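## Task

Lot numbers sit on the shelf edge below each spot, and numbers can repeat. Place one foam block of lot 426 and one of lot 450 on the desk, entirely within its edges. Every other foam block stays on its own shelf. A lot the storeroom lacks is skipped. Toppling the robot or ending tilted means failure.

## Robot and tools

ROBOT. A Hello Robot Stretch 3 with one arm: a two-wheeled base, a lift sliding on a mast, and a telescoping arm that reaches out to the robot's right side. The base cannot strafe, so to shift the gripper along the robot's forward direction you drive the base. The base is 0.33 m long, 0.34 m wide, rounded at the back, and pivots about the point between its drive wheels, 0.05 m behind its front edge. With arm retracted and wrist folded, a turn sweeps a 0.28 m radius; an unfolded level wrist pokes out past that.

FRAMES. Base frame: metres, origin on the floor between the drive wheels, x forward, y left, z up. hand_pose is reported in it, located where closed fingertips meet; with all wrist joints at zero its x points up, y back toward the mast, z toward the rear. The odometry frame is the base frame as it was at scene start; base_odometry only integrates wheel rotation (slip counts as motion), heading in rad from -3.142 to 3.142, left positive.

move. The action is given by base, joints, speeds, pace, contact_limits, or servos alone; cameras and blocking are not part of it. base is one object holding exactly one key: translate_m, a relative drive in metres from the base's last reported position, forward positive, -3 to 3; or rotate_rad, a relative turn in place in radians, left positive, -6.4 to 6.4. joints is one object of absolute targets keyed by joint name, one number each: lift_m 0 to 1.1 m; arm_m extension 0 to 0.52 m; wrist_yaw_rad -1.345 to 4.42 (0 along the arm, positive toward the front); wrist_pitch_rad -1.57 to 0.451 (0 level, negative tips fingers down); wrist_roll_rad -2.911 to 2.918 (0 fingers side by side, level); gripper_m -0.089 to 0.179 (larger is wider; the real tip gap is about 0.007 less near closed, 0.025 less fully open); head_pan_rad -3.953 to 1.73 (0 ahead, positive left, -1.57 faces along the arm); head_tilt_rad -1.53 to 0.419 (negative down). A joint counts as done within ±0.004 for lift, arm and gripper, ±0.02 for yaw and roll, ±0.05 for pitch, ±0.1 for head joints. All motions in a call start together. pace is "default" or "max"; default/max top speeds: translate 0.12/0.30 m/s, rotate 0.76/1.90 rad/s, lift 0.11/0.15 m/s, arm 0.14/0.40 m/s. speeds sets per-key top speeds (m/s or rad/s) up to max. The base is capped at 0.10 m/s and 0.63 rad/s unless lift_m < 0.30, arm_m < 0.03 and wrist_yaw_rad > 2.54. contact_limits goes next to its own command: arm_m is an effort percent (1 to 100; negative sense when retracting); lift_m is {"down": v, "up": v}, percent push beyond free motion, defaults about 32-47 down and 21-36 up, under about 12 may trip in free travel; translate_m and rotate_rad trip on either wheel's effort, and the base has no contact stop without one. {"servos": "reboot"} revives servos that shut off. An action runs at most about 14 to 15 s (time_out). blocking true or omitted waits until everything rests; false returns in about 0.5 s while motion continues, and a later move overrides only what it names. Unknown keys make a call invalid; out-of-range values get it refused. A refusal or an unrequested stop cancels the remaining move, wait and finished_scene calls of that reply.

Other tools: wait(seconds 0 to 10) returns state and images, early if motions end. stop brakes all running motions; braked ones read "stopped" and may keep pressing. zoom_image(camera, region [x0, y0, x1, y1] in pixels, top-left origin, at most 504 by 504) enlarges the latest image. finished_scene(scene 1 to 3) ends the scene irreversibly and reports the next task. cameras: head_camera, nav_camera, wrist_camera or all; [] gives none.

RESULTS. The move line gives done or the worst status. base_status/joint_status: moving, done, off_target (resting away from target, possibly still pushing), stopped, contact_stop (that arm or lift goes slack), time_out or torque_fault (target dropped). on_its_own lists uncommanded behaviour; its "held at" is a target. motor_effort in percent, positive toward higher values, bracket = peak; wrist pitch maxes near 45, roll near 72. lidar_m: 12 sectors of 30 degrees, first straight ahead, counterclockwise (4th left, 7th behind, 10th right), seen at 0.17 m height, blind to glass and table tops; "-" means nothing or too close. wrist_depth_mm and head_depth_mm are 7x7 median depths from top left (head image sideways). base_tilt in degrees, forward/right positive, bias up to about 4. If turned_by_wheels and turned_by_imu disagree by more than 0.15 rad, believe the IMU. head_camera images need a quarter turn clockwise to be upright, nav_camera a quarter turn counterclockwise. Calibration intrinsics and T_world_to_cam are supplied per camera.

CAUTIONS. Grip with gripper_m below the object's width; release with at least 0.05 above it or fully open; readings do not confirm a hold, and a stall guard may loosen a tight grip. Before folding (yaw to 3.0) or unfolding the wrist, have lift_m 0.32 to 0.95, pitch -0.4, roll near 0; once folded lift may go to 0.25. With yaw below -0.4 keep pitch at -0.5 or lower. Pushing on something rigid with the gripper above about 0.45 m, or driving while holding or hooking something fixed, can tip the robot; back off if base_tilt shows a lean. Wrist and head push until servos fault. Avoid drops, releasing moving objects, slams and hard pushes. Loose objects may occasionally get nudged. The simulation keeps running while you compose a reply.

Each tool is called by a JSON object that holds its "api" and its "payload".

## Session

{"api": "move", "payload": {}}

{"api": "move", "payload": {"joints": {"head_pan_rad": 1.4, "head_tilt_rad": -0.3}}}

{"api": "move", "payload": {"joints": {"head_pan_rad": -3.1, "head_tilt_rad": -0.3}}}

{"api": "move", "payload": {"joints": {"head_pan_rad": -1.57, "head_tilt_rad": -0.3}}}

Scene clock: 0.00 s.
base_odometry: x=+0.000 y=+0.000 heading=+0.000
turned_by_wheels: +0.000
turned_by_imu: +0.000
base_tilt: forward=-0.4 right=-1.1
lidar_m: 0.85 0.77 0.78 0.96 1.18 1.17 1.57 1.48 1.13 1.38 3.09 1.31
head_depth_mm: 1628 2082 1363 1355 1345 1333 1320 / 1646 1263 1202 1194 1186 1177 1169 / 1653 1078 1069 1065 1057 1046 1041 / 1590 971 965 961 951 949 944 / 1470 888 878 874 872 868 868 / 828 813 810 804 800 796 794 / 756 752 750 744 740 738 734
base_status: not commanded
joint_positions: lift_m=+0.306 arm_m=+0.001 wrist_yaw_rad=+2.853 wrist_pitch_rad=-0.337 wrist_roll_rad=+0.000 gripper_m=+0.037 head_pan_rad=+0.000 head_tilt_rad=-0.004
joint_status: not commanded
measured_speeds: all 0
motor_effort: left_wheel=+0.0 right_wheel=+0.8 lift_m=+26.8 arm_m=-5.6 wrist_yaw_rad=-1.4 wrist_pitch_rad=+2.0 wrist_roll_rad=+0.0 gripper_m=+0.4 head_pan_rad=-0.4 head_tilt_rad=+7.6
hand_pose: x=+0.0453 y=+0.0786 z=+0.3376 quat_wxyz=(+0.218, +0.707, +0.017, +0.673) (m; base frame)
wrist_depth_mm: 133 - - - - - - / 136 - - - - - - / 145 - - - - - - / 156 186 872 868 813 - - / 169 181 727 674 666 685 660 / 573 193 126 561 129 573 572 / 499 205 314 500 480 491 494
pictures: head_camera (sideways), nav_camera (sideways), wrist_camera
camera_calibration:
head_camera: T_world_to_cam=[[0.0485605, -0.046266, -0.997748, 1.31414], [0.0559629, 0.997483, -0.04353, 0.0560171], [0.997251, -0.0537231, 0.0510275, -0.116971], [0, 0, 0, 1]] pos_world=[0.0496992, -0.00136005, 1.31959]
nav_camera: T_world_to_cam=[[-0.0226504, 0.0170442, 0.999598, -1.25824], [0.00971052, -0.999804, 0.0172677, 0.0275849], [0.999696, 0.0100977, 0.0224804, -0.0821518], [0, 0, 0, 1]] pos_world=[0.0533594, 0.0498547, 1.25911]
wrist_camera: T_world_to_cam=[[0.968732, -0.247103, -0.0223289, -0.0102512], [-0.145362, -0.492322, -0.858189, 0.367545], [0.201068, 0.834601, -0.512847, 0.26461], [0, 0, 0, 1]] pos_world=[0.0101531, -0.0424262, 0.450899]

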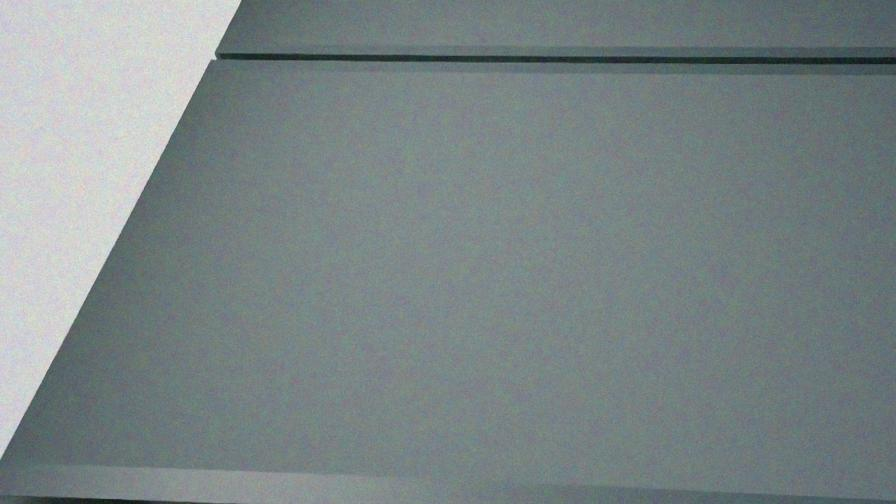

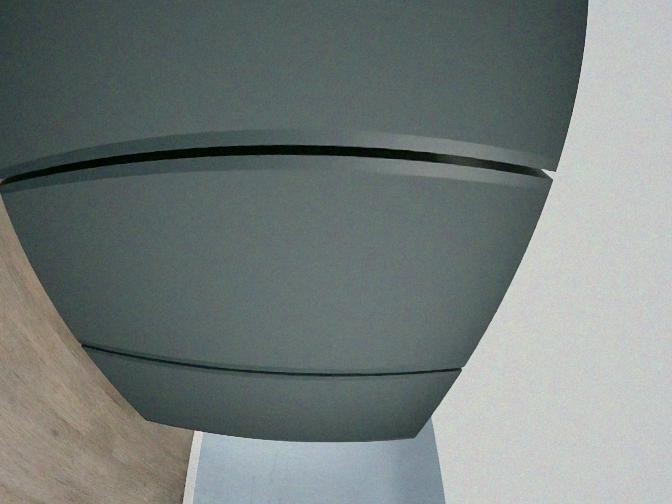

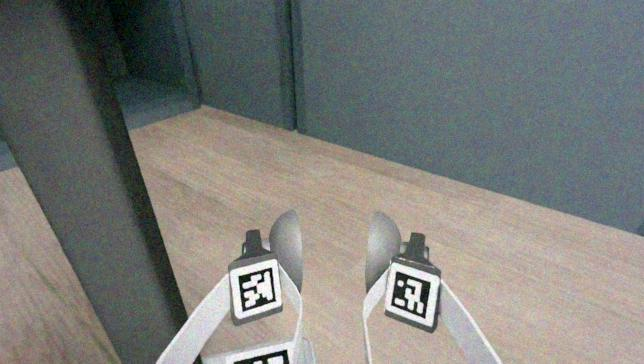

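Scene clock: 1.20 s.
move: done
base_odometry: x=+0.000 y=+0.000 heading=+0.000
turned_by_wheels: +0.000
turned_by_imu: +0.000
base_tilt: forward=-0.3 right=-1.3
lidar_m: 0.84 0.77 0.78 0.96 1.18 1.16 1.57 1.48 1.13 1.37 3.08 1.31
head_depth_mm: 698 722 745 768 797 827 857 / 755 779 805 838 868 901 946 / 823 852 888 918 957 1001 1046 / 904 939 977 1026 1085 1119 1174 / 992 1039 1087 1148 1204 1275 1347 / 1112 1165 1231 1299 1368 1454 1483 / 1157 1197 1289 1351 1446 1551 1468
base_status: not commanded
joint_positions: lift_m=+0.306 arm_m=+0.001 wrist_yaw_rad=+2.853 wrist_pitch_rad=-0.337 wrist_roll_rad=+0.000 gripper_m=+0.037 head_pan_rad=+1.434 head_tilt_rad=-0.302
joint_status: all done
measured_speeds: all 0
motor_effort: left_wheel=-0.2(0.5) right_wheel=+0.6(1.0) lift_m=+26.7(27.3) arm_m=-7.8(9.1) wrist_yaw_rad=-0.9(2.2) wrist_pitch_rad=+1.9(2.2) wrist_roll_rad=+0.0(0.3) gripper_m=+0.2(1.0) head_pan_rad=-2.6(4.8) head_tilt_rad=-2.1(6.5)
hand_pose: x=+0.0453 y=+0.0786 z=+0.3376 quat_wxyz=(+0.218, +0.707, +0.017, +0.673) (m; base frame)
wrist_depth_mm: 134 - - - - - - / 136 - - - - - - / 145 - - - - - - / 156 186 879 870 824 - - / 169 181 722 670 654 686 663 / 573 193 126 560 129 581 566 / 505 204 315 501 482 499 493
pictures: head_camera (sideways), nav_camera (sideways), wrist_camera
camera_calibration:
head_camera: T_world_to_cam=[[0.0122029, -0.250593, -0.968016, 1.2753], [-0.982576, 0.17655, -0.0580906, 0.0812773], [0.18546, 0.951858, -0.244073, 0.272077], [0, 0, 0, 1]] pos_world=[0.0138392, 0.0462543, 1.30564]
nav_camera: T_world_to_cam=[[0.0202515, 0.271654, 0.962182, -1.20944], [0.992387, -0.1224, 0.0136701, 0.0263483], [0.121485, 0.95458, -0.272064, 0.306551], [0, 0, 0, 1]] pos_world=[-0.0388961, 0.0391454, 1.24674]
wrist_camera: T_world_to_cam=[[0.968732, -0.247103, -0.0223289, -0.0102512], [-0.145362, -0.492322, -0.858189, 0.367545], [0.201068, 0.834601, -0.512847, 0.26461], [0, 0, 0, 1]] pos_world=[0.0101531, -0.0424262, 0.450899]

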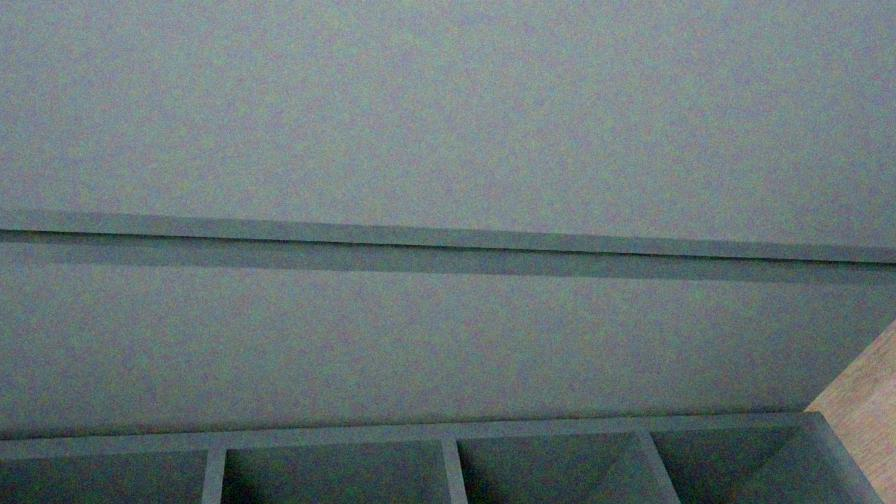

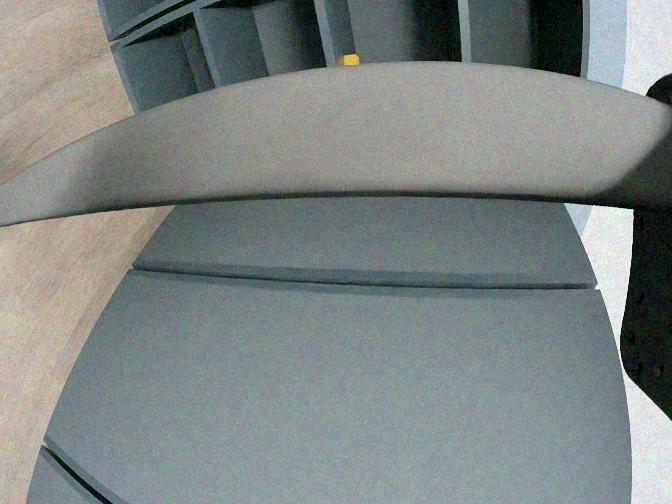

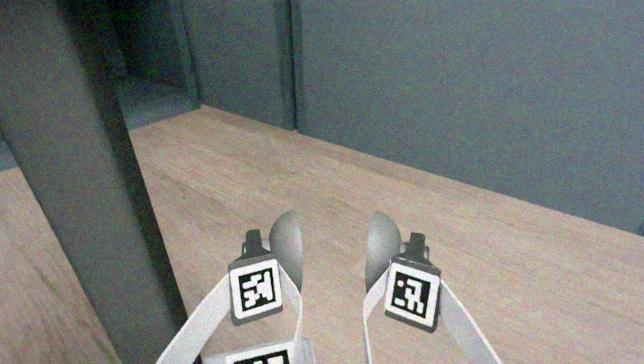

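Scene clock: 4.63 s.
move: done
base_odometry: x=+0.000 y=+0.000 heading=+0.000
turned_by_wheels: +0.000
turned_by_imu: +0.000
base_tilt: forward=-0.3 right=-1.3
lidar_m: 0.85 0.77 0.78 0.96 1.17 1.16 1.57 1.48 1.13 1.38 3.09 1.31
head_depth_mm: 1468 1572 1692 1744 1764 1755 1477 / 1390 1443 1546 1628 1700 1831 1545 / 1795 1881 1965 2070 2160 1784 1555 / 1643 1737 1826 1937 2040 2010 1536 / 1519 1595 1669 1755 1855 1901 1530 / 1410 1468 1534 1607 1699 1768 1517 / 1318 1372 1429 1492 1569 1648 1508
base_status: not commanded
joint_positions: lift_m=+0.306 arm_m=+0.001 wrist_yaw_rad=+2.853 wrist_pitch_rad=-0.337 wrist_roll_rad=+0.000 gripper_m=+0.037 head_pan_rad=-3.108 head_tilt_rad=-0.302
joint_status: all done
measured_speeds: translate_m=+0.000 rotate_rad=+0.000 lift_m=+0.000 arm_m=+0.000 wrist_yaw_rad=+0.000 wrist_pitch_rad=+0.000 wrist_roll_rad=+0.000 head_pan_rad=+0.024 head_tilt_rad=+0.000
motor_effort: left_wheel=-0.3(0.8) right_wheel=+0.2(1.5) lift_m=+26.2(27.1) arm_m=-12.4(13.0) wrist_yaw_rad=+0.2(2.2) wrist_pitch_rad=+2.0(2.2) wrist_roll_rad=+0.0(0.3) gripper_m=+0.4(0.9) head_pan_rad=+3.4(6.0) head_tilt_rad=+2.2(6.2)
hand_pose: x=+0.0453 y=+0.0786 z=+0.3376 quat_wxyz=(+0.218, +0.707, +0.017, +0.673) (m; base frame)
wrist_depth_mm: 133 - - - - - - / 136 - - - - - - / 145 - - - - - - / 156 186 873 870 814 - - / 169 181 733 668 659 686 659 / 575 193 126 560 129 576 570 / 506 204 315 493 482 493 493
pictures: head_camera (sideways), nav_camera (sideways), wrist_camera
camera_calibration:
head_camera: T_world_to_cam=[[0.244903, 0.0545522, -0.968012, 1.27388], [-0.00728102, -0.998284, -0.0581003, 0.0753545], [-0.96952, 0.0212771, -0.244086, 0.279139], [0, 0, 0, 1]] pos_world=[-0.0407972, -0.000206924, 1.30564]
nav_camera: T_world_to_cam=[[-0.271148, -0.0261499, 0.962182, -1.20764], [-0.0478435, 0.998761, 0.0136615, 0.0326662], [-0.961348, -0.0423299, -0.272064, 0.313216], [0, 0, 0, 1]] pos_world=[-0.0247777, -0.0509471, 1.24674]
wrist_camera: T_world_to_cam=[[0.968732, -0.247103, -0.0223289, -0.0102512], [-0.145362, -0.492322, -0.858189, 0.367545], [0.201068, 0.834601, -0.512847, 0.26461], [0, 0, 0, 1]] pos_world=[0.0101531, -0.0424262, 0.450899]

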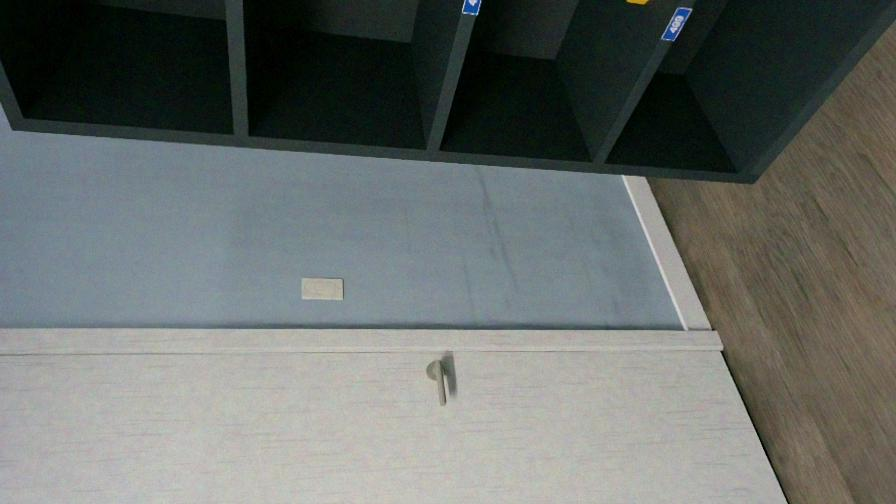

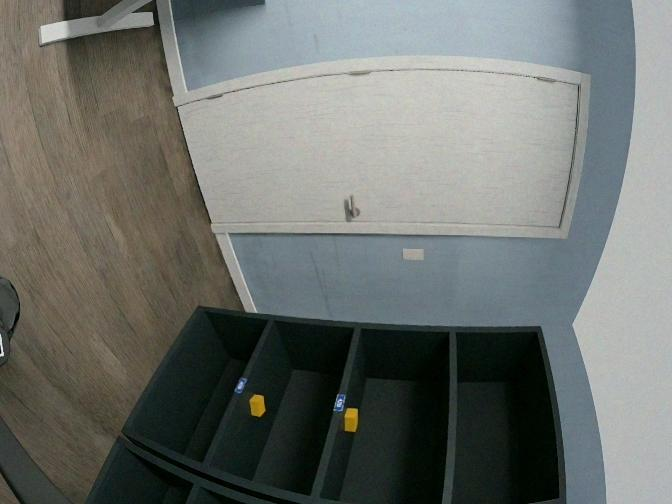

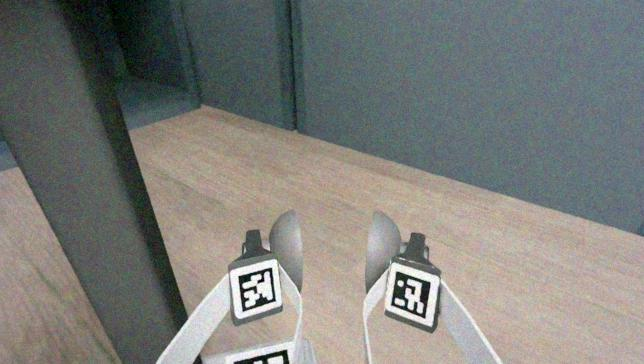

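Scene clock: 5.87 s.
move: done
base_odometry: x=+0.000 y=+0.000 heading=+0.000
turned_by_wheels: +0.000
turned_by_imu: +0.000
base_tilt: forward=-0.4 right=-1.4
lidar_m: 0.84 0.77 0.78 0.96 1.17 1.16 1.57 1.48 1.13 1.37 3.09 1.31
head_depth_mm: 1562 1606 1661 1693 1353 929 1510 / 1730 1789 1835 1886 1334 1061 1550 / 1943 1995 2082 2081 1319 1846 1546 / 2200 2280 2380 2339 1398 1851 1531 / 2538 2669 2804 2730 2159 1984 1535 / 2847 3044 3159 3248 2792 1989 1517 / 2735 2876 3021 3103 2817 1965 1527
base_status: not commanded
joint_positions: lift_m=+0.306 arm_m=+0.001 wrist_yaw_rad=+2.853 wrist_pitch_rad=-0.337 wrist_roll_rad=+0.000 gripper_m=+0.037 head_pan_rad=-1.534 head_tilt_rad=-0.302
joint_status: all done
measured_speeds: all 0
motor_effort: left_wheel=-0.3(0.6) right_wheel=+0.8(1.2) lift_m=+25.7(27.1) arm_m=-12.3(12.9) wrist_yaw_rad=-1.1(1.9) wrist_pitch_rad=+2.1(2.1) wrist_roll_rad=+0.0(0.3) gripper_m=+0.4(1.2) head_pan_rad=-3.0(5.9) head_tilt_rad=+3.9(5.4)
hand_pose: x=+0.0453 y=+0.0786 z=+0.3376 quat_wxyz=(+0.218, +0.707, +0.017, +0.673) (m; base frame)
wrist_depth_mm: 133 - - - - - - / 136 - - - - - - / 144 - - - - - - / 155 186 882 859 822 - - / 169 181 735 675 664 679 659 / 572 193 126 561 129 580 582 / 504 205 314 500 480 489 490
pictures: head_camera (sideways), nav_camera (sideways), wrist_camera
camera_calibration:
head_camera: T_world_to_cam=[[-0.0553601, 0.244727, -0.96801, 1.27571], [0.998303, -0.00397144, -0.0580966, 0.0691645], [-0.0180622, -0.969584, -0.244092, 0.273345], [0, 0, 0, 1]] pos_world=[0.00651356, -0.0468955, 1.30564]
nav_camera: T_world_to_cam=[[0.027048, -0.27106, 0.962182, -1.20945], [-0.998597, -0.0511595, 0.0136593, 0.0384867], [0.0455223, -0.961202, -0.272063, 0.307096], [0, 0, 0, 1]] pos_world=[0.0571663, -0.0306845, 1.24674]
wrist_camera: T_world_to_cam=[[0.968732, -0.247103, -0.0223289, -0.0102512], [-0.145362, -0.492322, -0.858189, 0.367545], [0.201068, 0.834601, -0.512847, 0.26461], [0, 0, 0, 1]] pos_world=[0.0101531, -0.0424262, 0.450899]

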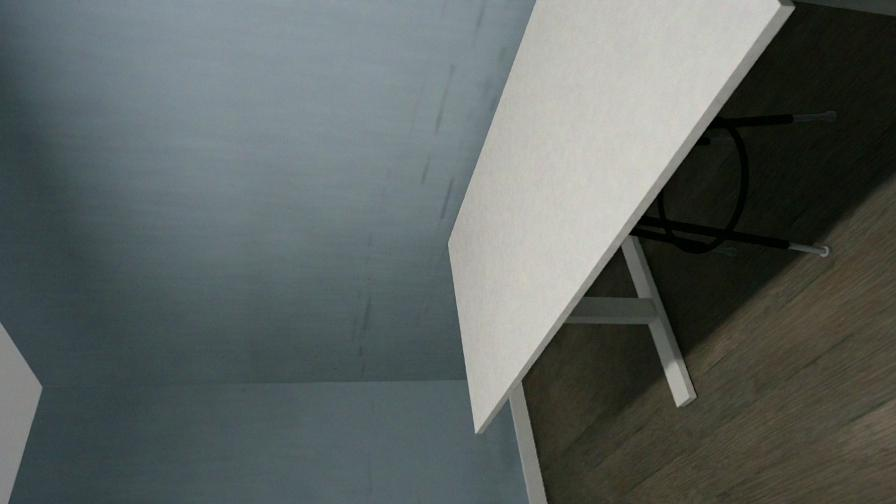

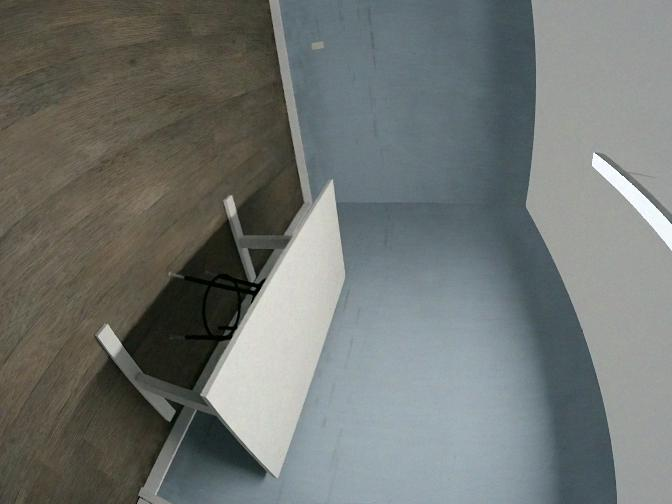

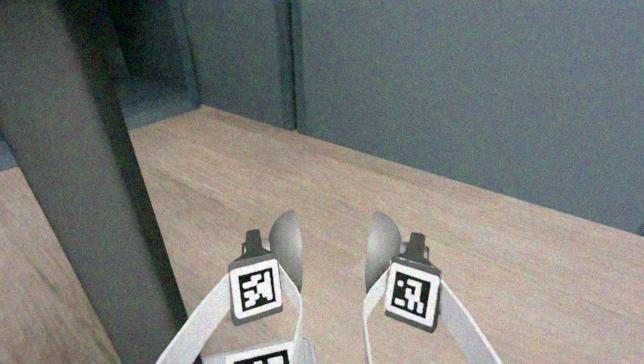

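{"api": "move", "payload": {"joints": {"head_pan_rad": -3.75, "head_tilt_rad": -0.35}, "cameras": ["head_camera", "nav_camera"]}}

Scene clock: 33.67 s.
move: done
base_odometry: x=+0.000 y=+0.000 heading=+0.000
turned_by_wheels: +0.000
turned_by_imu: +0.000
base_tilt: forward=-0.2 right=-1.2
lidar_m: 0.84 0.77 0.78 0.96 1.18 1.17 1.57 1.48 1.13 1.38 3.10 1.31
head_depth_mm: 1318 1356 1445 1409 1601 1616 - / 1322 1383 1496 1542 1582 1669 1396 / 1006 1050 1122 1188 1312 1465 1398 / 1429 1484 1585 1671 1484 1699 1434 / 1469 1517 1634 1727 1553 1757 1457 / 1514 1569 1674 1798 1636 1756 1452 / 1540 1610 1695 1753 1708 1743 1449
base_status: not commanded
joint_positions: lift_m=+0.306 arm_m=+0.001 wrist_yaw_rad=+2.853 wrist_pitch_rad=-0.337 wrist_roll_rad=+0.000 gripper_m=+0.037 head_pan_rad=-3.758 head_tilt_rad=-0.350
joint_status: all done
measured_speeds: translate_m=+0.000 rotate_rad=+0.000 lift_m=+0.000 arm_m=+0.000 wrist_yaw_rad=+0.000 wrist_pitch_rad=+0.000 wrist_roll_rad=+0.000 head_pan_rad=+0.024 head_tilt_rad=+0.000
motor_effort: left_wheel=-0.1(0.6) right_wheel=+0.8(1.3) lift_m=+26.5(26.9) arm_m=-11.9(12.8) wrist_yaw_rad=-0.1(1.5) wrist_pitch_rad=+2.1(2.1) wrist_roll_rad=+0.0(0.3) gripper_m=+0.1(1.0) head_pan_rad=+3.5(4.6) head_tilt_rad=-3.3(8.0)
hand_pose: x=+0.0453 y=+0.0786 z=+0.3376 quat_wxyz=(+0.218, +0.707, +0.017, +0.673) (m; base frame)
wrist_depth_mm: 133 - - - - - - / 136 - - - - - - / 145 - - - - - - / 156 185 877 868 822 - - / 169 181 734 669 662 685 659 / 566 193 126 565 129 576 575 / 508 205 313 497 481 493 492
pictures: head_camera (sideways), nav_camera (sideways)
camera_calibration:
head_camera: T_world_to_cam=[[0.265533, -0.131505, -0.955091, 1.25688], [-0.607704, -0.7919, -0.0599178, 0.0813138], [-0.748457, 0.596323, -0.290192, 0.337862], [0, 0, 0, 1]] pos_world=[-0.0314518, 0.0282023, 1.30335]
nav_camera: T_world_to_cam=[[-0.269019, 0.169805, 0.948048, -1.18919], [0.565909, 0.824367, 0.0129307, 0.0299082], [-0.779343, 0.539987, -0.317864, 0.371684], [0, 0, 0, 1]] pos_world=[-0.0471708, -0.0234298, 1.24517]

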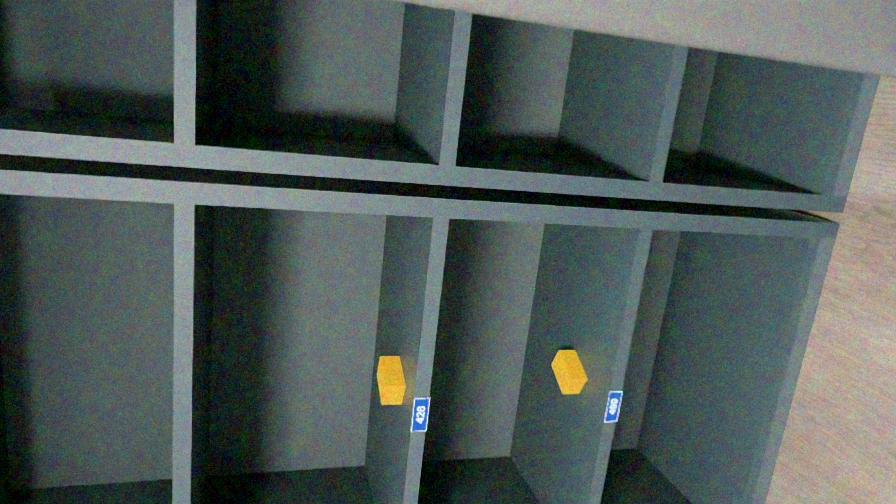

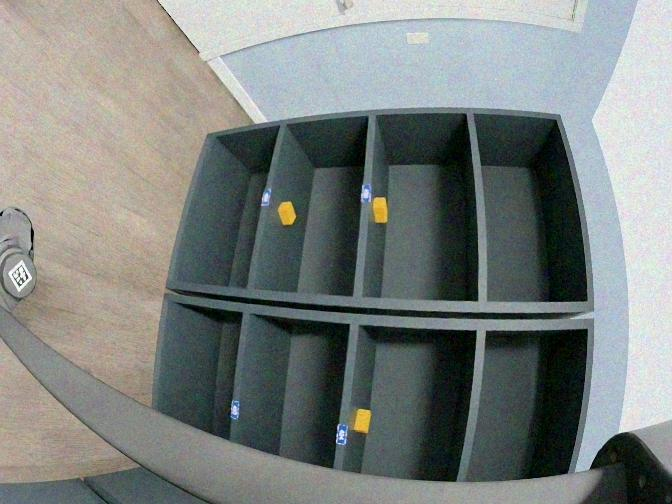

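{"api": "zoom_image", "payload": {"camera": "head_camera", "region": [370, 340, 640, 440]}}

{"api": "zoom_image", "payload": {"camera": "nav_camera", "region": [220, 380, 400, 480]}}

{"api": "zoom_image", "payload": {"camera": "nav_camera", "region": [240, 160, 420, 260]}}

Scaled by 1.867 from the camera's 896x504 image, which has a finer 1280x720 frame.

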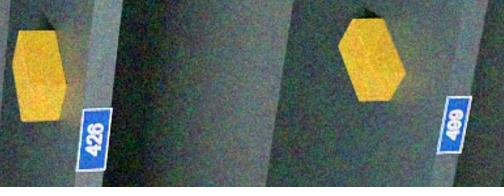

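Scaled by 2.800 from the camera's 672x504 image, which has a finer 792x594 frame.

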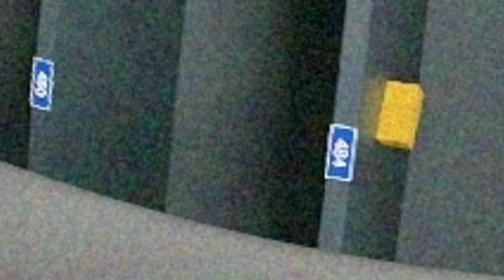

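Scaled by 2.800 from the camera's 672x504 image, which has a finer 792x594 frame.

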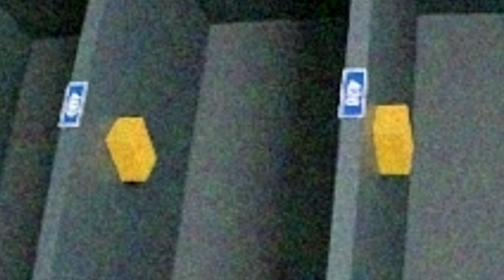

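{"api": "move", "payload": {"base": {"translate_m": -0.8}, "joints": {"lift_m": 0.25}, "cameras": []}}

{"api": "move", "payload": {"base": {"rotate_rad": -2.52}, "joints": {"head_pan_rad": -1.57, "head_tilt_rad": -0.45}, "cameras": ["head_camera", "nav_camera"]}}

Scene clock: 75.30 s.
move: done
base_odometry: x=-0.800 y=+0.000 heading=+0.000
turned_by_wheels: +0.000
turned_by_imu: +0.000
base_tilt: forward=-0.2 right=-1.3
lidar_m: 1.52 1.39 1.40 0.77 0.98 0.80 0.95 0.87 0.88 1.04 1.04 2.36
head_depth_mm: 894 938 1002 1027 748 1157 - / 918 975 1032 1053 741 1129 883 / 947 1000 1065 1090 786 1122 877 / 980 1030 1090 1075 1229 1121 901 / 978 979 1102 1055 1158 1109 928 / 793 814 876 886 929 997 955 / 659 687 730 774 825 889 1366
base_status: done
joint_positions: lift_m=+0.250 arm_m=+0.001 wrist_yaw_rad=+2.853 wrist_pitch_rad=-0.338 wrist_roll_rad=+0.000 gripper_m=+0.037 head_pan_rad=-3.750 head_tilt_rad=-0.350
joint_status: all done
measured_speeds: all 0
motor_effort: left_wheel=-7.4(11.0) right_wheel=-4.3(13.2) lift_m=+28.3(30.1) arm_m=-12.0(12.6) wrist_yaw_rad=+0.8(2.0) wrist_pitch_rad=+2.1(2.3) wrist_roll_rad=+0.2(0.4) gripper_m=+0.7(1.2) head_pan_rad=+3.3(4.2) head_tilt_rad=-0.7(4.3)
hand_pose: x=+0.0453 y=+0.0786 z=+0.2811 quat_wxyz=(+0.218, +0.707, +0.018, +0.673) (m; base frame)
wrist_depth_mm: 133 - - - - - - / 137 - - - - - - / 144 163 899 - - - 977 / 155 169 758 755 760 742 736 / 169 181 637 587 583 605 600 / 497 193 126 487 129 500 500 / 441 206 246 413 424 432 432
pictures: none
No camera images: "cameras" was empty.

Scene clock: 79.90 s.
move: done
base_odometry: x=-0.800 y=+0.000 heading=-2.520
turned_by_wheels: -2.520
turned_by_imu: -2.480
base_tilt: forward=-0.4 right=-1.2
lidar_m: 0.87 0.90 1.04 1.53 2.04 1.46 1.39 1.44 0.77 1.11 0.79 0.91
head_depth_mm: 579 975 1003 833 984 942 962 / 587 995 1072 819 1234 1010 1187 / 599 993 1070 814 1238 1000 1203 / 615 984 1064 787 1233 997 1202 / 630 986 1061 759 1222 966 1204 / 648 974 1058 786 1217 986 1195 / 669 974 1045 775 1213 978 1195
base_status: done
joint_positions: lift_m=+0.250 arm_m=+0.001 wrist_yaw_rad=+2.853 wrist_pitch_rad=-0.338 wrist_roll_rad=+0.000 gripper_m=+0.037 head_pan_rad=-1.570 head_tilt_rad=-0.450
joint_status: all done
measured_speeds: all 0
motor_effort: left_wheel=+8.0(12.1) right_wheel=-10.7(13.8) lift_m=+27.3(28.9) arm_m=-12.0(13.1) wrist_yaw_rad=+0.5(2.2) wrist_pitch_rad=+2.2(2.3) wrist_roll_rad=-0.1(0.3) gripper_m=+0.1(1.0) head_pan_rad=-3.2(5.3) head_tilt_rad=-3.1(6.6)
hand_pose: x=+0.0453 y=+0.0786 z=+0.2811 quat_wxyz=(+0.218, +0.707, +0.018, +0.673) (m; base frame)
wrist_depth_mm: 133 - - - - - - / 136 - - - - - - / 145 953 - - - 982 - / 156 186 759 755 751 752 737 / 171 181 640 587 577 602 587 / 499 193 126 494 128 503 498 / 444 205 247 411 423 434 431
pictures: head_camera (sideways), nav_camera (sideways)
camera_calibration:
head_camera: T_world_to_cam=[[-0.0467231, 0.38716, -0.920828, 1.21404], [0.997521, -0.0304695, -0.0634254, 0.0760996], [-0.0526129, -0.921509, -0.384776, 0.456709], [0, 0, 0, 1]] pos_world=[0.00484173, -0.0468483, 1.29848]
nav_camera: T_world_to_cam=[[0.0175446, -0.411409, 0.911282, -1.14297], [-0.999783, -0.0174231, 0.0113826, 0.0414894], [0.0111945, -0.911284, -0.411626, 0.488834], [0, 0, 0, 1]] pos_world=[0.0560611, -0.0240401, 1.24232]

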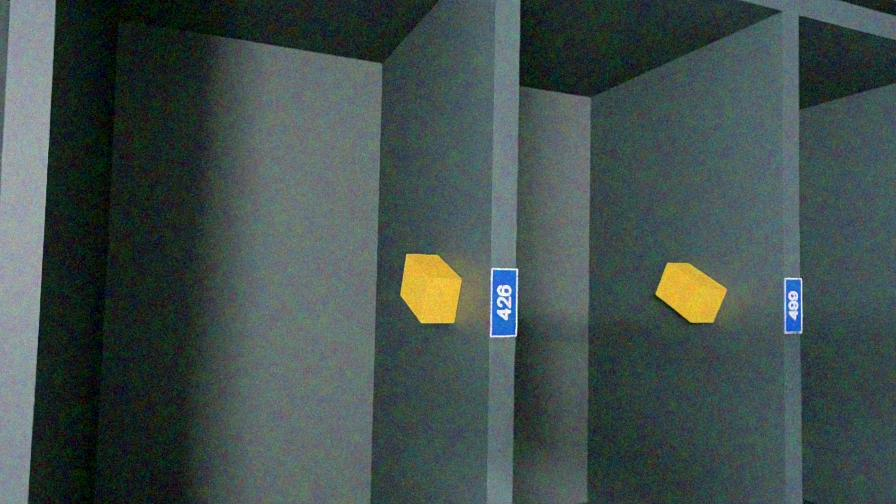

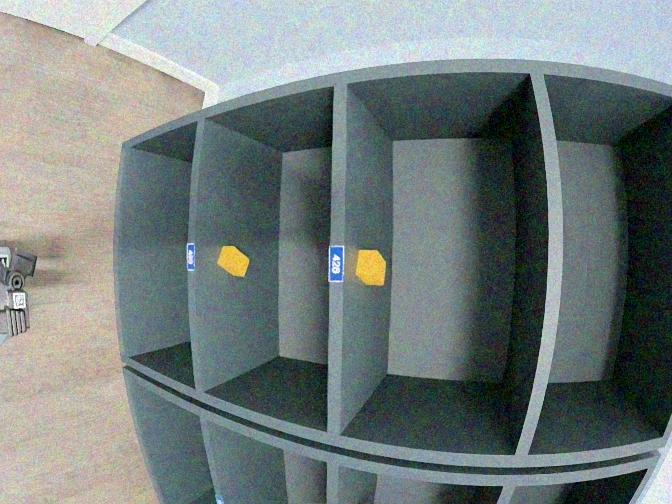

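{"api": "zoom_image", "payload": {"camera": "head_camera", "region": [380, 230, 540, 350]}}

Scaled by 3.150 from the camera's 896x504 image, which has a finer 1280x720 frame.

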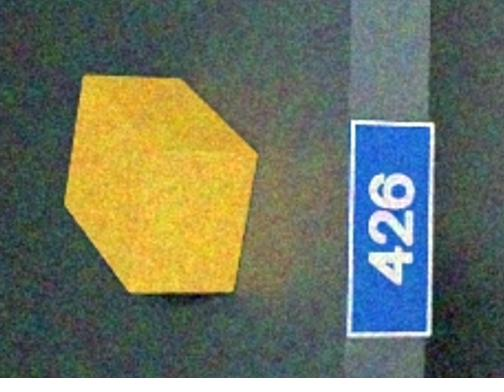

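{"api": "move", "payload": {"base": {"translate_m": 0.156}, "joints": {"lift_m": 0.56, "wrist_pitch_rad": -0.4}, "cameras": []}}

{"api": "move", "payload": {"joints": {"wrist_yaw_rad": -0.35}, "cameras": []}}

{"api": "move", "payload": {"joints": {"lift_m": 1.0, "wrist_pitch_rad": -0.2, "gripper_m": 0.179}, "cameras": []}}

{"api": "move", "payload": {"joints": {"arm_m": 0.25}, "cameras": ["wrist_camera", "head_camera"]}}

Scene clock: 124.17 s.
move: done
base_odometry: x=-0.927 y=-0.091 heading=-2.520
turned_by_wheels: +0.000
turned_by_imu: +0.000
base_tilt: forward=-0.3 right=-1.3
lidar_m: 0.72 0.74 1.01 1.00 2.26 1.62 1.55 1.59 0.86 1.11 0.72 0.75
head_depth_mm: 577 995 1069 833 1244 1014 1205 / 589 997 1074 823 1243 1006 1221 / 601 984 1069 759 1231 979 1208 / 618 982 1061 802 1224 994 1207 / 636 982 1053 792 1223 987 1202 / 653 975 1049 785 1211 978 1195 / 674 924 936 775 963 917 924
base_status: done
joint_positions: lift_m=+0.560 arm_m=+0.001 wrist_yaw_rad=+2.853 wrist_pitch_rad=-0.413 wrist_roll_rad=+0.000 gripper_m=+0.037 head_pan_rad=-1.570 head_tilt_rad=-0.450
joint_status: all done
measured_speeds: all 0
motor_effort: left_wheel=+7.3(11.2) right_wheel=+2.3(8.7) lift_m=+29.2(32.1) arm_m=-11.8(12.6) wrist_yaw_rad=-1.2(1.4) wrist_pitch_rad=+1.9(4.1) wrist_roll_rad=+0.0(0.3) gripper_m=+0.4(1.0) head_pan_rad=-2.4(3.8) head_tilt_rad=-0.5(2.1)
hand_pose: x=+0.0428 y=+0.0702 z=+0.5738 quat_wxyz=(+0.243, +0.705, +0.044, +0.664) (m; base frame)
wrist_depth_mm: 133 - - - - - - / 138 - - - - - - / 150 - - - - - - / 163 182 - - - - - / 983 191 - 947 948 945 - / 855 207 126 810 129 825 805 / 739 719 713 739 709 727 726
pictures: none
No camera images: "cameras" was empty.

Scene clock: 126.77 s.
move: done
base_odometry: x=-0.927 y=-0.091 heading=-2.520
turned_by_wheels: +0.000
turned_by_imu: +0.000
base_tilt: forward=-0.3 right=-1.2
lidar_m: 0.72 0.74 1.01 1.00 2.26 1.61 1.55 1.59 0.86 1.11 0.72 0.75
head_depth_mm: 578 997 1078 836 1236 1016 1200 / 589 988 1068 823 1239 1010 1216 / 604 989 1066 760 1237 975 1213 / 618 982 1062 801 1233 997 1217 / 636 984 1056 794 1220 992 1203 / 653 972 1048 782 1217 983 1195 / 675 920 936 775 961 914 928
base_status: not commanded
joint_positions: lift_m=+0.560 arm_m=+0.001 wrist_yaw_rad=-0.347 wrist_pitch_rad=-0.413 wrist_roll_rad=+0.000 gripper_m=+0.037 head_pan_rad=-1.570 head_tilt_rad=-0.450
joint_status: all done
measured_speeds: all 0
motor_effort: left_wheel=+7.5(8.1) right_wheel=+1.9(3.1) lift_m=+29.1(30.4) arm_m=-11.1(12.0) wrist_yaw_rad=-3.5(5.7) wrist_pitch_rad=+2.0(2.0) wrist_roll_rad=-0.1(0.4) gripper_m=+0.6(0.9) head_pan_rad=-2.8(3.4) head_tilt_rad=+0.7(1.1)
hand_pose: x=-0.0981 y=-0.3571 z=+0.5738 quat_wxyz=(+0.657, +0.024, -0.706, -0.263) (m; base frame)
wrist_depth_mm: - - - - - - - / - - - - - - - / - - - - - - - / - - - - - - - / - - - 150 157 - 909 / - - 126 - 129 825 829 / - - 117 711 711 730 724
pictures: none
No camera images: "cameras" was empty.

Scene clock: 131.60 s.
move: done
base_odometry: x=-0.927 y=-0.091 heading=-2.520
turned_by_wheels: +0.000
turned_by_imu: +0.000
base_tilt: forward=-0.2 right=-1.2
lidar_m: 0.72 0.74 1.01 0.99 2.26 1.62 1.55 1.59 0.86 1.11 0.72 0.75
head_depth_mm: 577 995 1075 834 - - - / 588 991 1069 824 1244 - - / 602 984 1066 760 1236 - - / 619 981 1059 803 1207 994 1204 / 635 978 1053 797 1214 991 1203 / 654 976 1053 782 1221 990 1192 / 674 925 937 774 962 919 930
base_status: not commanded
joint_positions: lift_m=+1.000 arm_m=+0.001 wrist_yaw_rad=-0.347 wrist_pitch_rad=-0.222 wrist_roll_rad=+0.000 gripper_m=+0.179 head_pan_rad=-1.570 head_tilt_rad=-0.450
joint_status: all done
measured_speeds: all 0
motor_effort: left_wheel=+8.1(8.2) right_wheel=+2.3(3.3) lift_m=+28.8(32.6) arm_m=-10.6(11.9) wrist_yaw_rad=-2.8(4.7) wrist_pitch_rad=+3.6(6.1) wrist_roll_rad=+0.0(0.3) gripper_m=+1.0(82.6) head_pan_rad=-2.4(3.6) head_tilt_rad=+2.2(2.5)
hand_pose: x=-0.1047 y=-0.3756 z=+1.0588 quat_wxyz=(+0.679, -0.044, -0.705, -0.199) (m; base frame)
wrist_depth_mm: - - - - 865 - - / - - - - - - - / - - - - - - - / - - 441 - - - - / - 142 - - - - - / - 139 - - 890 - - / - - - - - - 105
pictures: none
No camera images: "cameras" was empty.

Scene clock: 134.67 s.
move: done
base_odometry: x=-0.927 y=-0.091 heading=-2.520
turned_by_wheels: +0.000
turned_by_imu: +0.000
base_tilt: forward=-0.3 right=-1.2
lidar_m: 0.72 0.74 1.01 1.00 2.26 1.62 1.55 1.59 0.86 1.11 0.72 0.75
head_depth_mm: 577 994 1060 291 1245 1013 1204 / 591 987 1045 350 1221 1011 1220 / 603 986 1041 340 1175 978 1212 / 618 980 1051 366 1204 997 1203 / 636 979 1057 793 1224 991 1200 / 654 977 1051 787 1212 983 1200 / 675 923 936 776 963 917 929
base_status: not commanded
joint_positions: lift_m=+1.000 arm_m=+0.250 wrist_yaw_rad=-0.347 wrist_pitch_rad=-0.222 wrist_roll_rad=+0.000 gripper_m=+0.179 head_pan_rad=-1.570 head_tilt_rad=-0.450
joint_status: all done
measured_speeds: all 0
motor_effort: left_wheel=+7.7(8.3) right_wheel=+2.6(3.2) lift_m=+29.0(29.7) arm_m=+12.4(14.7) wrist_yaw_rad=-2.1(4.5) wrist_pitch_rad=+3.5(3.7) wrist_roll_rad=+0.0(0.3) gripper_m=+0.3(1.0) head_pan_rad=-2.2(3.1) head_tilt_rad=+2.6(3.4)
hand_pose: x=-0.1048 y=-0.6250 z=+1.0588 quat_wxyz=(+0.679, -0.044, -0.705, -0.199) (m; base frame)
wrist_depth_mm: - - - - 673 - - / - - - - 701 - - / - - - - - - - / - - - - - - - / - 143 - - - - - / - 126 - - - - - / - - - 235 - - 105
pictures: head_camera (sideways), wrist_camera
camera_calibration:
head_camera: T_world_to_cam=[[-0.046567, 0.387211, -0.920814, 1.21403], [0.997507, -0.0309011, -0.0634397, 0.0760986], [-0.0530187, -0.921473, -0.384807, 0.456752], [0, 0, 0, 1]] pos_world=[0.00484104, -0.0468484, 1.29848]
wrist_camera: T_world_to_cam=[[-0.953381, 0.301247, -0.0177368, 0.113832], [0.139263, 0.387073, -0.911472, 1.25413], [-0.267713, -0.87145, -0.410981, 0.0286231], [0, 0, 0, 1]] pos_world=[-0.0584668, -0.494789, 1.15689]

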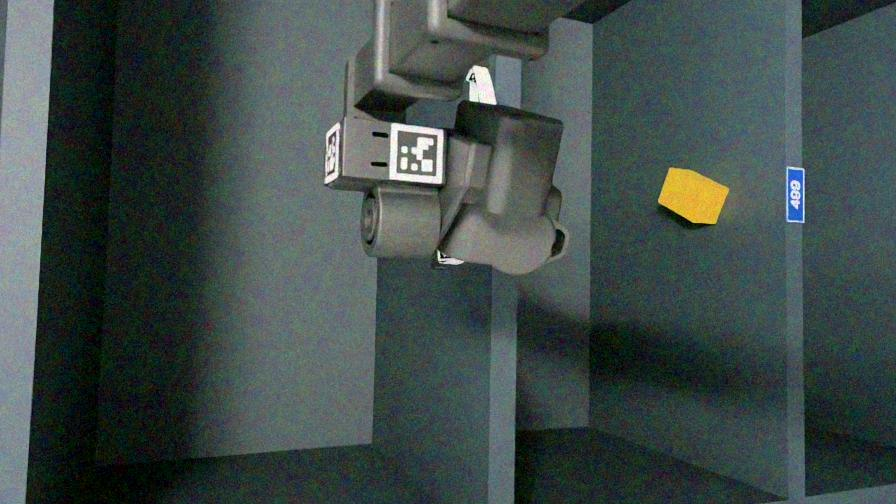

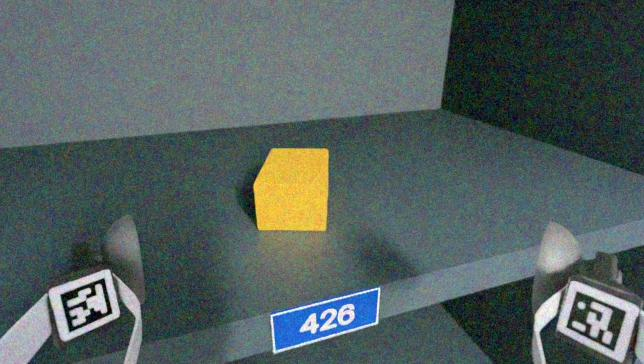

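{"api": "move", "payload": {"base": {"translate_m": 0.031}, "joints": {"lift_m": 0.968}, "speeds": {"lift_m": 0.03}, "contact_limits": {"lift_m": {"down": 13}}, "cameras": ["wrist_camera"]}}

Scene clock: 154.43 s.
move: done
base_odometry: x=-0.952 y=-0.109 heading=-2.519
turned_by_wheels: +0.000
turned_by_imu: +0.000
base_tilt: forward=-0.5 right=-1.1
lidar_m: 0.69 0.71 0.97 0.99 2.32 1.65 1.58 1.62 0.87 1.11 0.71 0.72
head_depth_mm: 577 993 1075 344 - 1015 1227 / 589 991 1065 365 1219 1010 1220 / 602 987 1062 355 341 975 1217 / 617 982 1065 641 386 993 1201 / 635 982 1051 792 1224 990 1202 / 653 974 1048 783 1200 983 1183 / 674 823 833 732 858 874 898
base_status: done
joint_positions: lift_m=+0.968 arm_m=+0.250 wrist_yaw_rad=-0.347 wrist_pitch_rad=-0.222 wrist_roll_rad=+0.000 gripper_m=+0.179 head_pan_rad=-1.570 head_tilt_rad=-0.450
joint_status: all done
measured_speeds: all 0
motor_effort: left_wheel=+8.9(11.3) right_wheel=+3.1(8.1) lift_m=+23.8(27.5) arm_m=+13.3(13.7) wrist_yaw_rad=-1.0(4.1) wrist_pitch_rad=+3.6(3.7) wrist_roll_rad=+0.1(0.3) gripper_m=+0.4(1.1) head_pan_rad=-2.1(2.9) head_tilt_rad=+5.7(5.7)
contact_limits: lift_m down 13 (down: maximum 72; up: maximum 65)
hand_pose: x=-0.1048 y=-0.6250 z=+1.0268 quat_wxyz=(+0.679, -0.044, -0.705, -0.199) (m; base frame)
wrist_depth_mm: - - - - - - - / - - - - - - - / - - - - - - - / - - - 292 - - - / - 142 - - - - - / - 126 - 220 239 - - / - - - - - 692 105
pictures: wrist_camera
camera_calibration:
wrist_camera: T_world_to_cam=[[-0.953356, 0.30133, -0.0176984, 0.113264], [0.13926, 0.387061, -0.911477, 1.22497], [-0.267805, -0.871426, -0.41097, 0.0154657], [0, 0, 0, 1]] pos_world=[-0.0584667, -0.494789, 1.12489]

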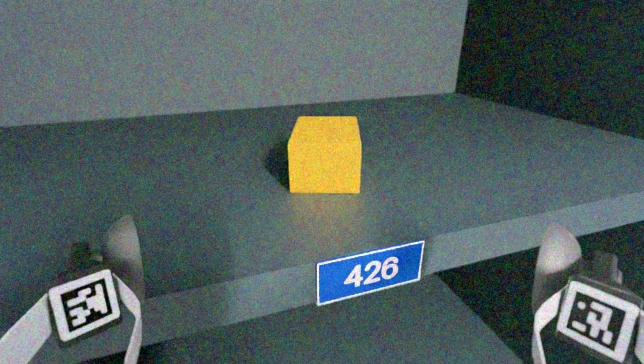

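{"api": "move", "payload": {"base": {"translate_m": -0.026}, "joints": {"arm_m": 0.36, "lift_m": 0.964}, "speeds": {"arm_m": 0.045, "translate_m": 0.012, "lift_m": 0.03}, "contact_limits": {"arm_m": 30, "lift_m": {"down": 13}}, "cameras": ["wrist_camera"]}}

Scene clock: 172.87 s.
move: done
base_odometry: x=-0.931 y=-0.094 heading=-2.519
turned_by_wheels: +0.000
turned_by_imu: +0.000
base_tilt: forward=-0.2 right=-1.1
lidar_m: 0.71 0.73 1.01 1.00 2.27 1.62 1.55 1.60 0.86 1.11 0.71 0.74
head_depth_mm: 576 999 1073 835 - 1016 1218 / 587 994 1067 384 1231 1007 1213 / 602 985 1041 450 1234 974 1211 / 615 984 1051 481 1222 992 1215 / 634 977 1055 794 1223 990 1204 / 652 973 1054 784 1215 983 1195 / 674 905 919 775 944 917 913
base_status: done
joint_positions: lift_m=+0.964 arm_m=+0.360 wrist_yaw_rad=-0.347 wrist_pitch_rad=-0.222 wrist_roll_rad=+0.000 gripper_m=+0.179 head_pan_rad=-1.570 head_tilt_rad=-0.450
joint_status: all done
measured_speeds: all 0
motor_effort: left_wheel=-5.5(7.9) right_wheel=-7.2(11.2) lift_m=+23.9(26.7) arm_m=+11.7(14.6) wrist_yaw_rad=-2.6(4.6) wrist_pitch_rad=+3.6(3.7) wrist_roll_rad=+0.1(0.3) gripper_m=+0.8(1.1) head_pan_rad=-1.7(2.7) head_tilt_rad=+3.7(5.3)
contact_limits: arm_m 30 (drawing in: default 31, maximum 55; extending or still: default 39, maximum 69); lift_m down 13 (down: maximum 72; up: maximum 65)
hand_pose: x=-0.1048 y=-0.7350 z=+1.0228 quat_wxyz=(+0.679, -0.044, -0.705, -0.199) (m; base frame)
wrist_depth_mm: - - - - - 579 - / - - - - - 604 - / - - - - - - - / - - - 189 - - - / - 142 - 185 - - - / - 126 - - - - - / 147 151 157 156 156 155 107
pictures: wrist_camera
camera_calibration:
wrist_camera: T_world_to_cam=[[-0.95333, 0.301414, -0.0176599, 0.146349], [0.139258, 0.387048, -0.911483, 1.2639], [-0.267898, -0.871403, -0.410959, -0.0820385], [0, 0, 0, 1]] pos_world=[-0.0584666, -0.604789, 1.12089]

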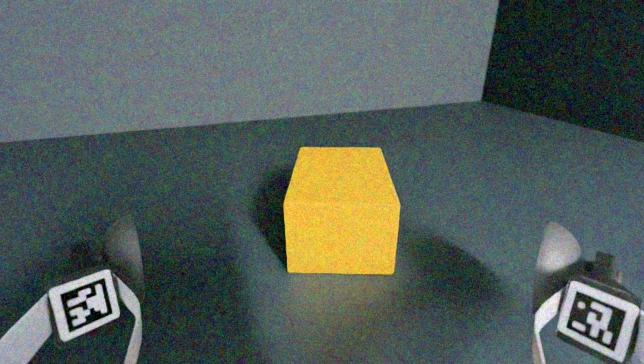

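{"api": "move", "payload": {"base": {"translate_m": -0.021}, "joints": {"arm_m": 0.423}, "speeds": {"arm_m": 0.04, "translate_m": 0.013}, "contact_limits": {"arm_m": 30}, "cameras": ["wrist_camera"]}}

{"api": "move", "payload": {"joints": {"gripper_m": 0.02}, "cameras": ["wrist_camera"]}}

Scene clock: 182.87 s.
move: done
base_odometry: x=-0.914 y=-0.082 heading=-2.519
turned_by_wheels: +0.000
turned_by_imu: +0.000
base_tilt: forward=-0.2 right=-1.1
lidar_m: 0.73 0.76 1.00 1.00 2.24 1.60 1.53 1.58 0.85 1.11 0.73 0.77
head_depth_mm: 576 999 1074 350 - 982 1194 / 587 993 1057 379 1236 1005 1217 / 600 990 1029 516 1240 976 1212 / 618 986 1044 546 1224 990 1212 / 635 980 1063 793 1223 989 1195 / 651 971 1054 783 1215 985 1195 / 674 952 985 777 1017 949 980
base_status: done
joint_positions: lift_m=+0.964 arm_m=+0.423 wrist_yaw_rad=-0.347 wrist_pitch_rad=-0.222 wrist_roll_rad=+0.000 gripper_m=+0.179 head_pan_rad=-1.570 head_tilt_rad=-0.450
joint_status: all done
measured_speeds: all 0
motor_effort: left_wheel=-6.5(9.1) right_wheel=-5.2(10.9) lift_m=+24.0(24.8) arm_m=+11.8(14.5) wrist_yaw_rad=-3.1(4.4) wrist_pitch_rad=+3.6(3.7) wrist_roll_rad=+0.0(0.4) gripper_m=+0.6(1.2) head_pan_rad=-1.8(2.5) head_tilt_rad=+3.2(4.7)
contact_limits: arm_m 30 (drawing in: default 31, maximum 55; extending or still: default 39, maximum 69); lift_m down 13 (down: maximum 72; up: maximum 65)
hand_pose: x=-0.1048 y=-0.7980 z=+1.0228 quat_wxyz=(+0.679, -0.044, -0.705, -0.199) (m; base frame)
wrist_depth_mm: - - - - - 509 - / - - - - - 545 - / - - - - - - - / - - - 188 - - - / - 142 - 151 151 - - / - 126 - 121 121 - - / 147 151 151 126 126 155 107
pictures: wrist_camera
camera_calibration:
wrist_camera: T_world_to_cam=[[-0.95333, 0.301414, -0.0176599, 0.165338], [0.139258, 0.387048, -0.911483, 1.28828], [-0.267898, -0.871403, -0.410959, -0.136937], [0, 0, 0, 1]] pos_world=[-0.0584666, -0.667789, 1.12089]

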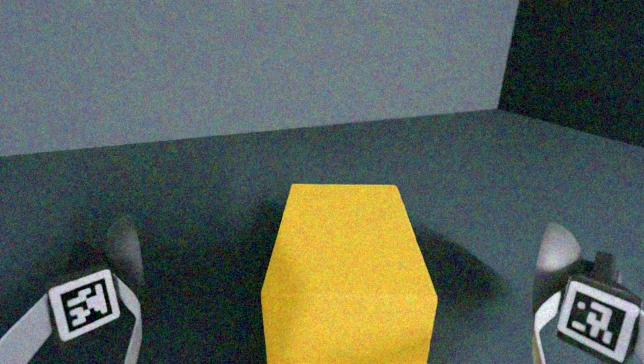

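Scene clock: 185.00 s.
move: done
base_odometry: x=-0.914 y=-0.082 heading=-2.519
turned_by_wheels: +0.000
turned_by_imu: +0.000
base_tilt: forward=-0.2 right=-1.1
lidar_m: 0.73 0.76 1.01 1.00 2.24 1.60 1.53 1.57 0.85 1.11 0.73 0.77
head_depth_mm: 576 992 1078 350 - 978 1196 / 589 989 1056 378 1238 1009 1225 / 601 987 1030 515 1227 974 1214 / 618 983 1049 546 1230 998 1206 / 634 978 1056 795 1221 994 1198 / 653 972 1054 783 1213 985 1196 / 671 949 984 774 1017 947 983
base_status: not commanded
joint_positions: lift_m=+0.964 arm_m=+0.423 wrist_yaw_rad=-0.348 wrist_pitch_rad=-0.222 wrist_roll_rad=+0.000 gripper_m=+0.021 head_pan_rad=-1.570 head_tilt_rad=-0.450
joint_status: all done
measured_speeds: all 0
motor_effort: left_wheel=-6.7(6.9) right_wheel=-5.4(6.3) lift_m=+24.1(25.0) arm_m=+7.4(12.1) wrist_yaw_rad=-2.6(4.2) wrist_pitch_rad=+3.6(3.7) wrist_roll_rad=+0.0(0.3) gripper_m=-20.0(91.5) head_pan_rad=-1.5(2.2) head_tilt_rad=+4.0(4.2)
contact_limits: arm_m 30 (drawing in: default 31, maximum 55; extending or still: default 39, maximum 69); lift_m down 13 (down: maximum 72; up: maximum 65)
hand_pose: x=-0.1049 y=-0.7979 z=+1.0228 quat_wxyz=(+0.679, -0.044, -0.705, -0.199) (m; base frame)
wrist_depth_mm: - - - - - 519 - / - - - - - 551 - / - - - - - - - / - - - 188 - - - / - - 152 151 151 - - / - - 129 121 126 121 - / 156 100 146 129 146 145 155
pictures: wrist_camera
camera_calibration:
wrist_camera: T_world_to_cam=[[-0.95313, 0.302043, -0.0176742, 0.165661], [0.139468, 0.386765, -0.911571, 1.28818], [-0.268498, -0.871311, -0.410762, -0.137071], [0, 0, 0, 1]] pos_world=[-0.058566, -0.667689, 1.12089]

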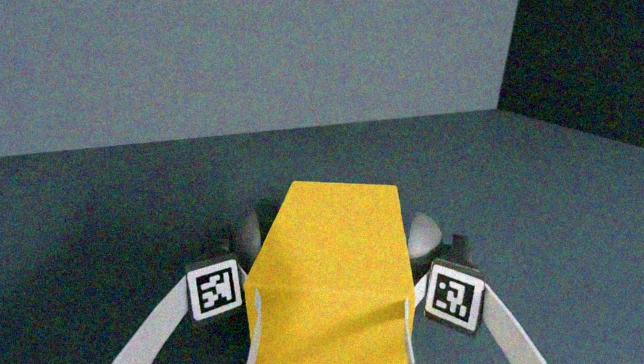

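{"api": "move", "payload": {"joints": {"gripper_m": 0.008}, "cameras": []}}

{"api": "move", "payload": {"joints": {"lift_m": 1.02}, "speeds": {"lift_m": 0.04}, "cameras": ["wrist_camera"]}}

Scene clock: 190.87 s.
move: done
base_odometry: x=-0.914 y=-0.082 heading=-2.519
turned_by_wheels: +0.000
turned_by_imu: +0.000
base_tilt: forward=-0.3 right=-1.2
lidar_m: 0.73 0.76 1.01 1.00 2.23 1.60 1.53 1.58 0.85 1.11 0.73 0.77
head_depth_mm: 577 998 1075 350 - 978 1191 / 589 991 1056 378 1236 1014 1217 / 602 987 1029 516 1232 978 1215 / 616 984 1042 546 1226 998 1210 / 633 979 1058 794 1221 987 1203 / 653 976 1051 785 1214 984 1196 / 672 947 987 779 1013 947 984
base_status: not commanded
joint_positions: lift_m=+0.964 arm_m=+0.423 wrist_yaw_rad=-0.348 wrist_pitch_rad=-0.222 wrist_roll_rad=+0.000 gripper_m=+0.009 head_pan_rad=-1.570 head_tilt_rad=-0.450
joint_status: all done
measured_speeds: all 0
motor_effort: left_wheel=-6.0(6.8) right_wheel=-5.1(5.7) lift_m=+24.4(25.3) arm_m=-1.5(1.5) wrist_yaw_rad=-2.4(3.3) wrist_pitch_rad=+3.5(3.6) wrist_roll_rad=+0.3(0.3) gripper_m=-24.2(79.1) head_pan_rad=-1.4(2.3) head_tilt_rad=+3.2(4.0)
contact_limits: arm_m 30 (drawing in: default 31, maximum 55; extending or still: default 39, maximum 69); lift_m down 13 (down: maximum 72; up: maximum 65)
hand_pose: x=-0.1050 y=-0.7979 z=+1.0229 quat_wxyz=(+0.679, -0.044, -0.705, -0.199) (m; base frame)
wrist_depth_mm: - - - - - 509 - / - - - - - 545 - / - - - - - - - / - - - 188 - - - / - - 150 151 147 - - / - - 128 121 126 121 - / 157 117 147 129 146 145 155
pictures: none
No camera images: "cameras" was empty.

Scene clock: 192.73 s.
move: done
base_odometry: x=-0.914 y=-0.082 heading=-2.519
turned_by_wheels: +0.000
turned_by_imu: +0.000
base_tilt: forward=-0.3 right=-1.2
lidar_m: 0.73 0.76 1.01 1.00 2.24 1.60 1.53 1.57 0.85 1.11 0.73 0.77
head_depth_mm: 577 994 1046 725 1236 1023 1195 / 588 992 403 764 1238 1010 1218 / 602 984 492 712 1239 979 1218 / 618 982 1025 702 1230 992 1210 / 633 978 1057 793 1219 991 1203 / 652 973 1050 783 1211 983 1196 / 672 956 985 776 1013 950 978
base_status: not commanded
joint_positions: lift_m=+1.020 arm_m=+0.423 wrist_yaw_rad=-0.349 wrist_pitch_rad=-0.222 wrist_roll_rad=+0.000 gripper_m=+0.011 head_pan_rad=-1.570 head_tilt_rad=-0.450
joint_status: all done
measured_speeds: all 0
motor_effort: left_wheel=-5.6(6.7) right_wheel=-5.2(5.8) lift_m=+26.8(32.1) arm_m=-5.5(6.0) wrist_yaw_rad=-1.5(3.1) wrist_pitch_rad=+3.5(3.7) wrist_roll_rad=+0.2(0.3) gripper_m=-9.1(24.6) head_pan_rad=-1.2(2.1) head_tilt_rad=+2.4(3.9)
contact_limits: arm_m 30 (drawing in: default 31, maximum 55; extending or still: default 39, maximum 69)
hand_pose: x=-0.1051 y=-0.7979 z=+1.0789 quat_wxyz=(+0.679, -0.045, -0.705, -0.199) (m; base frame)
wrist_depth_mm: - - - - - 512 - / - - - - - 548 - / - - - - - - - / - - - 193 - - - / - - 151 153 148 - - / - - 130 130 126 - - / - 101 - 139 129 107 -
pictures: wrist_camera
camera_calibration:
wrist_camera: T_world_to_cam=[[-0.952934, 0.302661, -0.0176616, 0.167061], [0.139649, 0.38649, -0.91166, 1.33916], [-0.269098, -0.871219, -0.410566, -0.114273], [0, 0, 0, 1]] pos_world=[-0.0585654, -0.66769, 1.17689]

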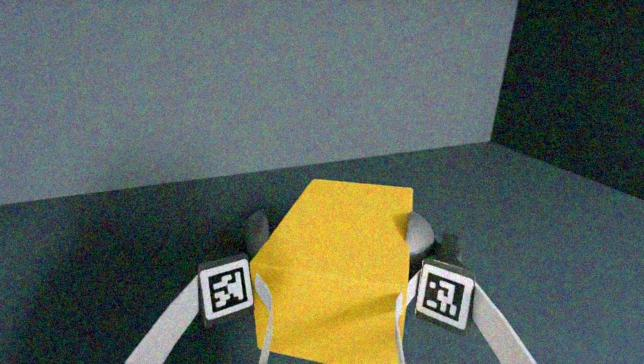

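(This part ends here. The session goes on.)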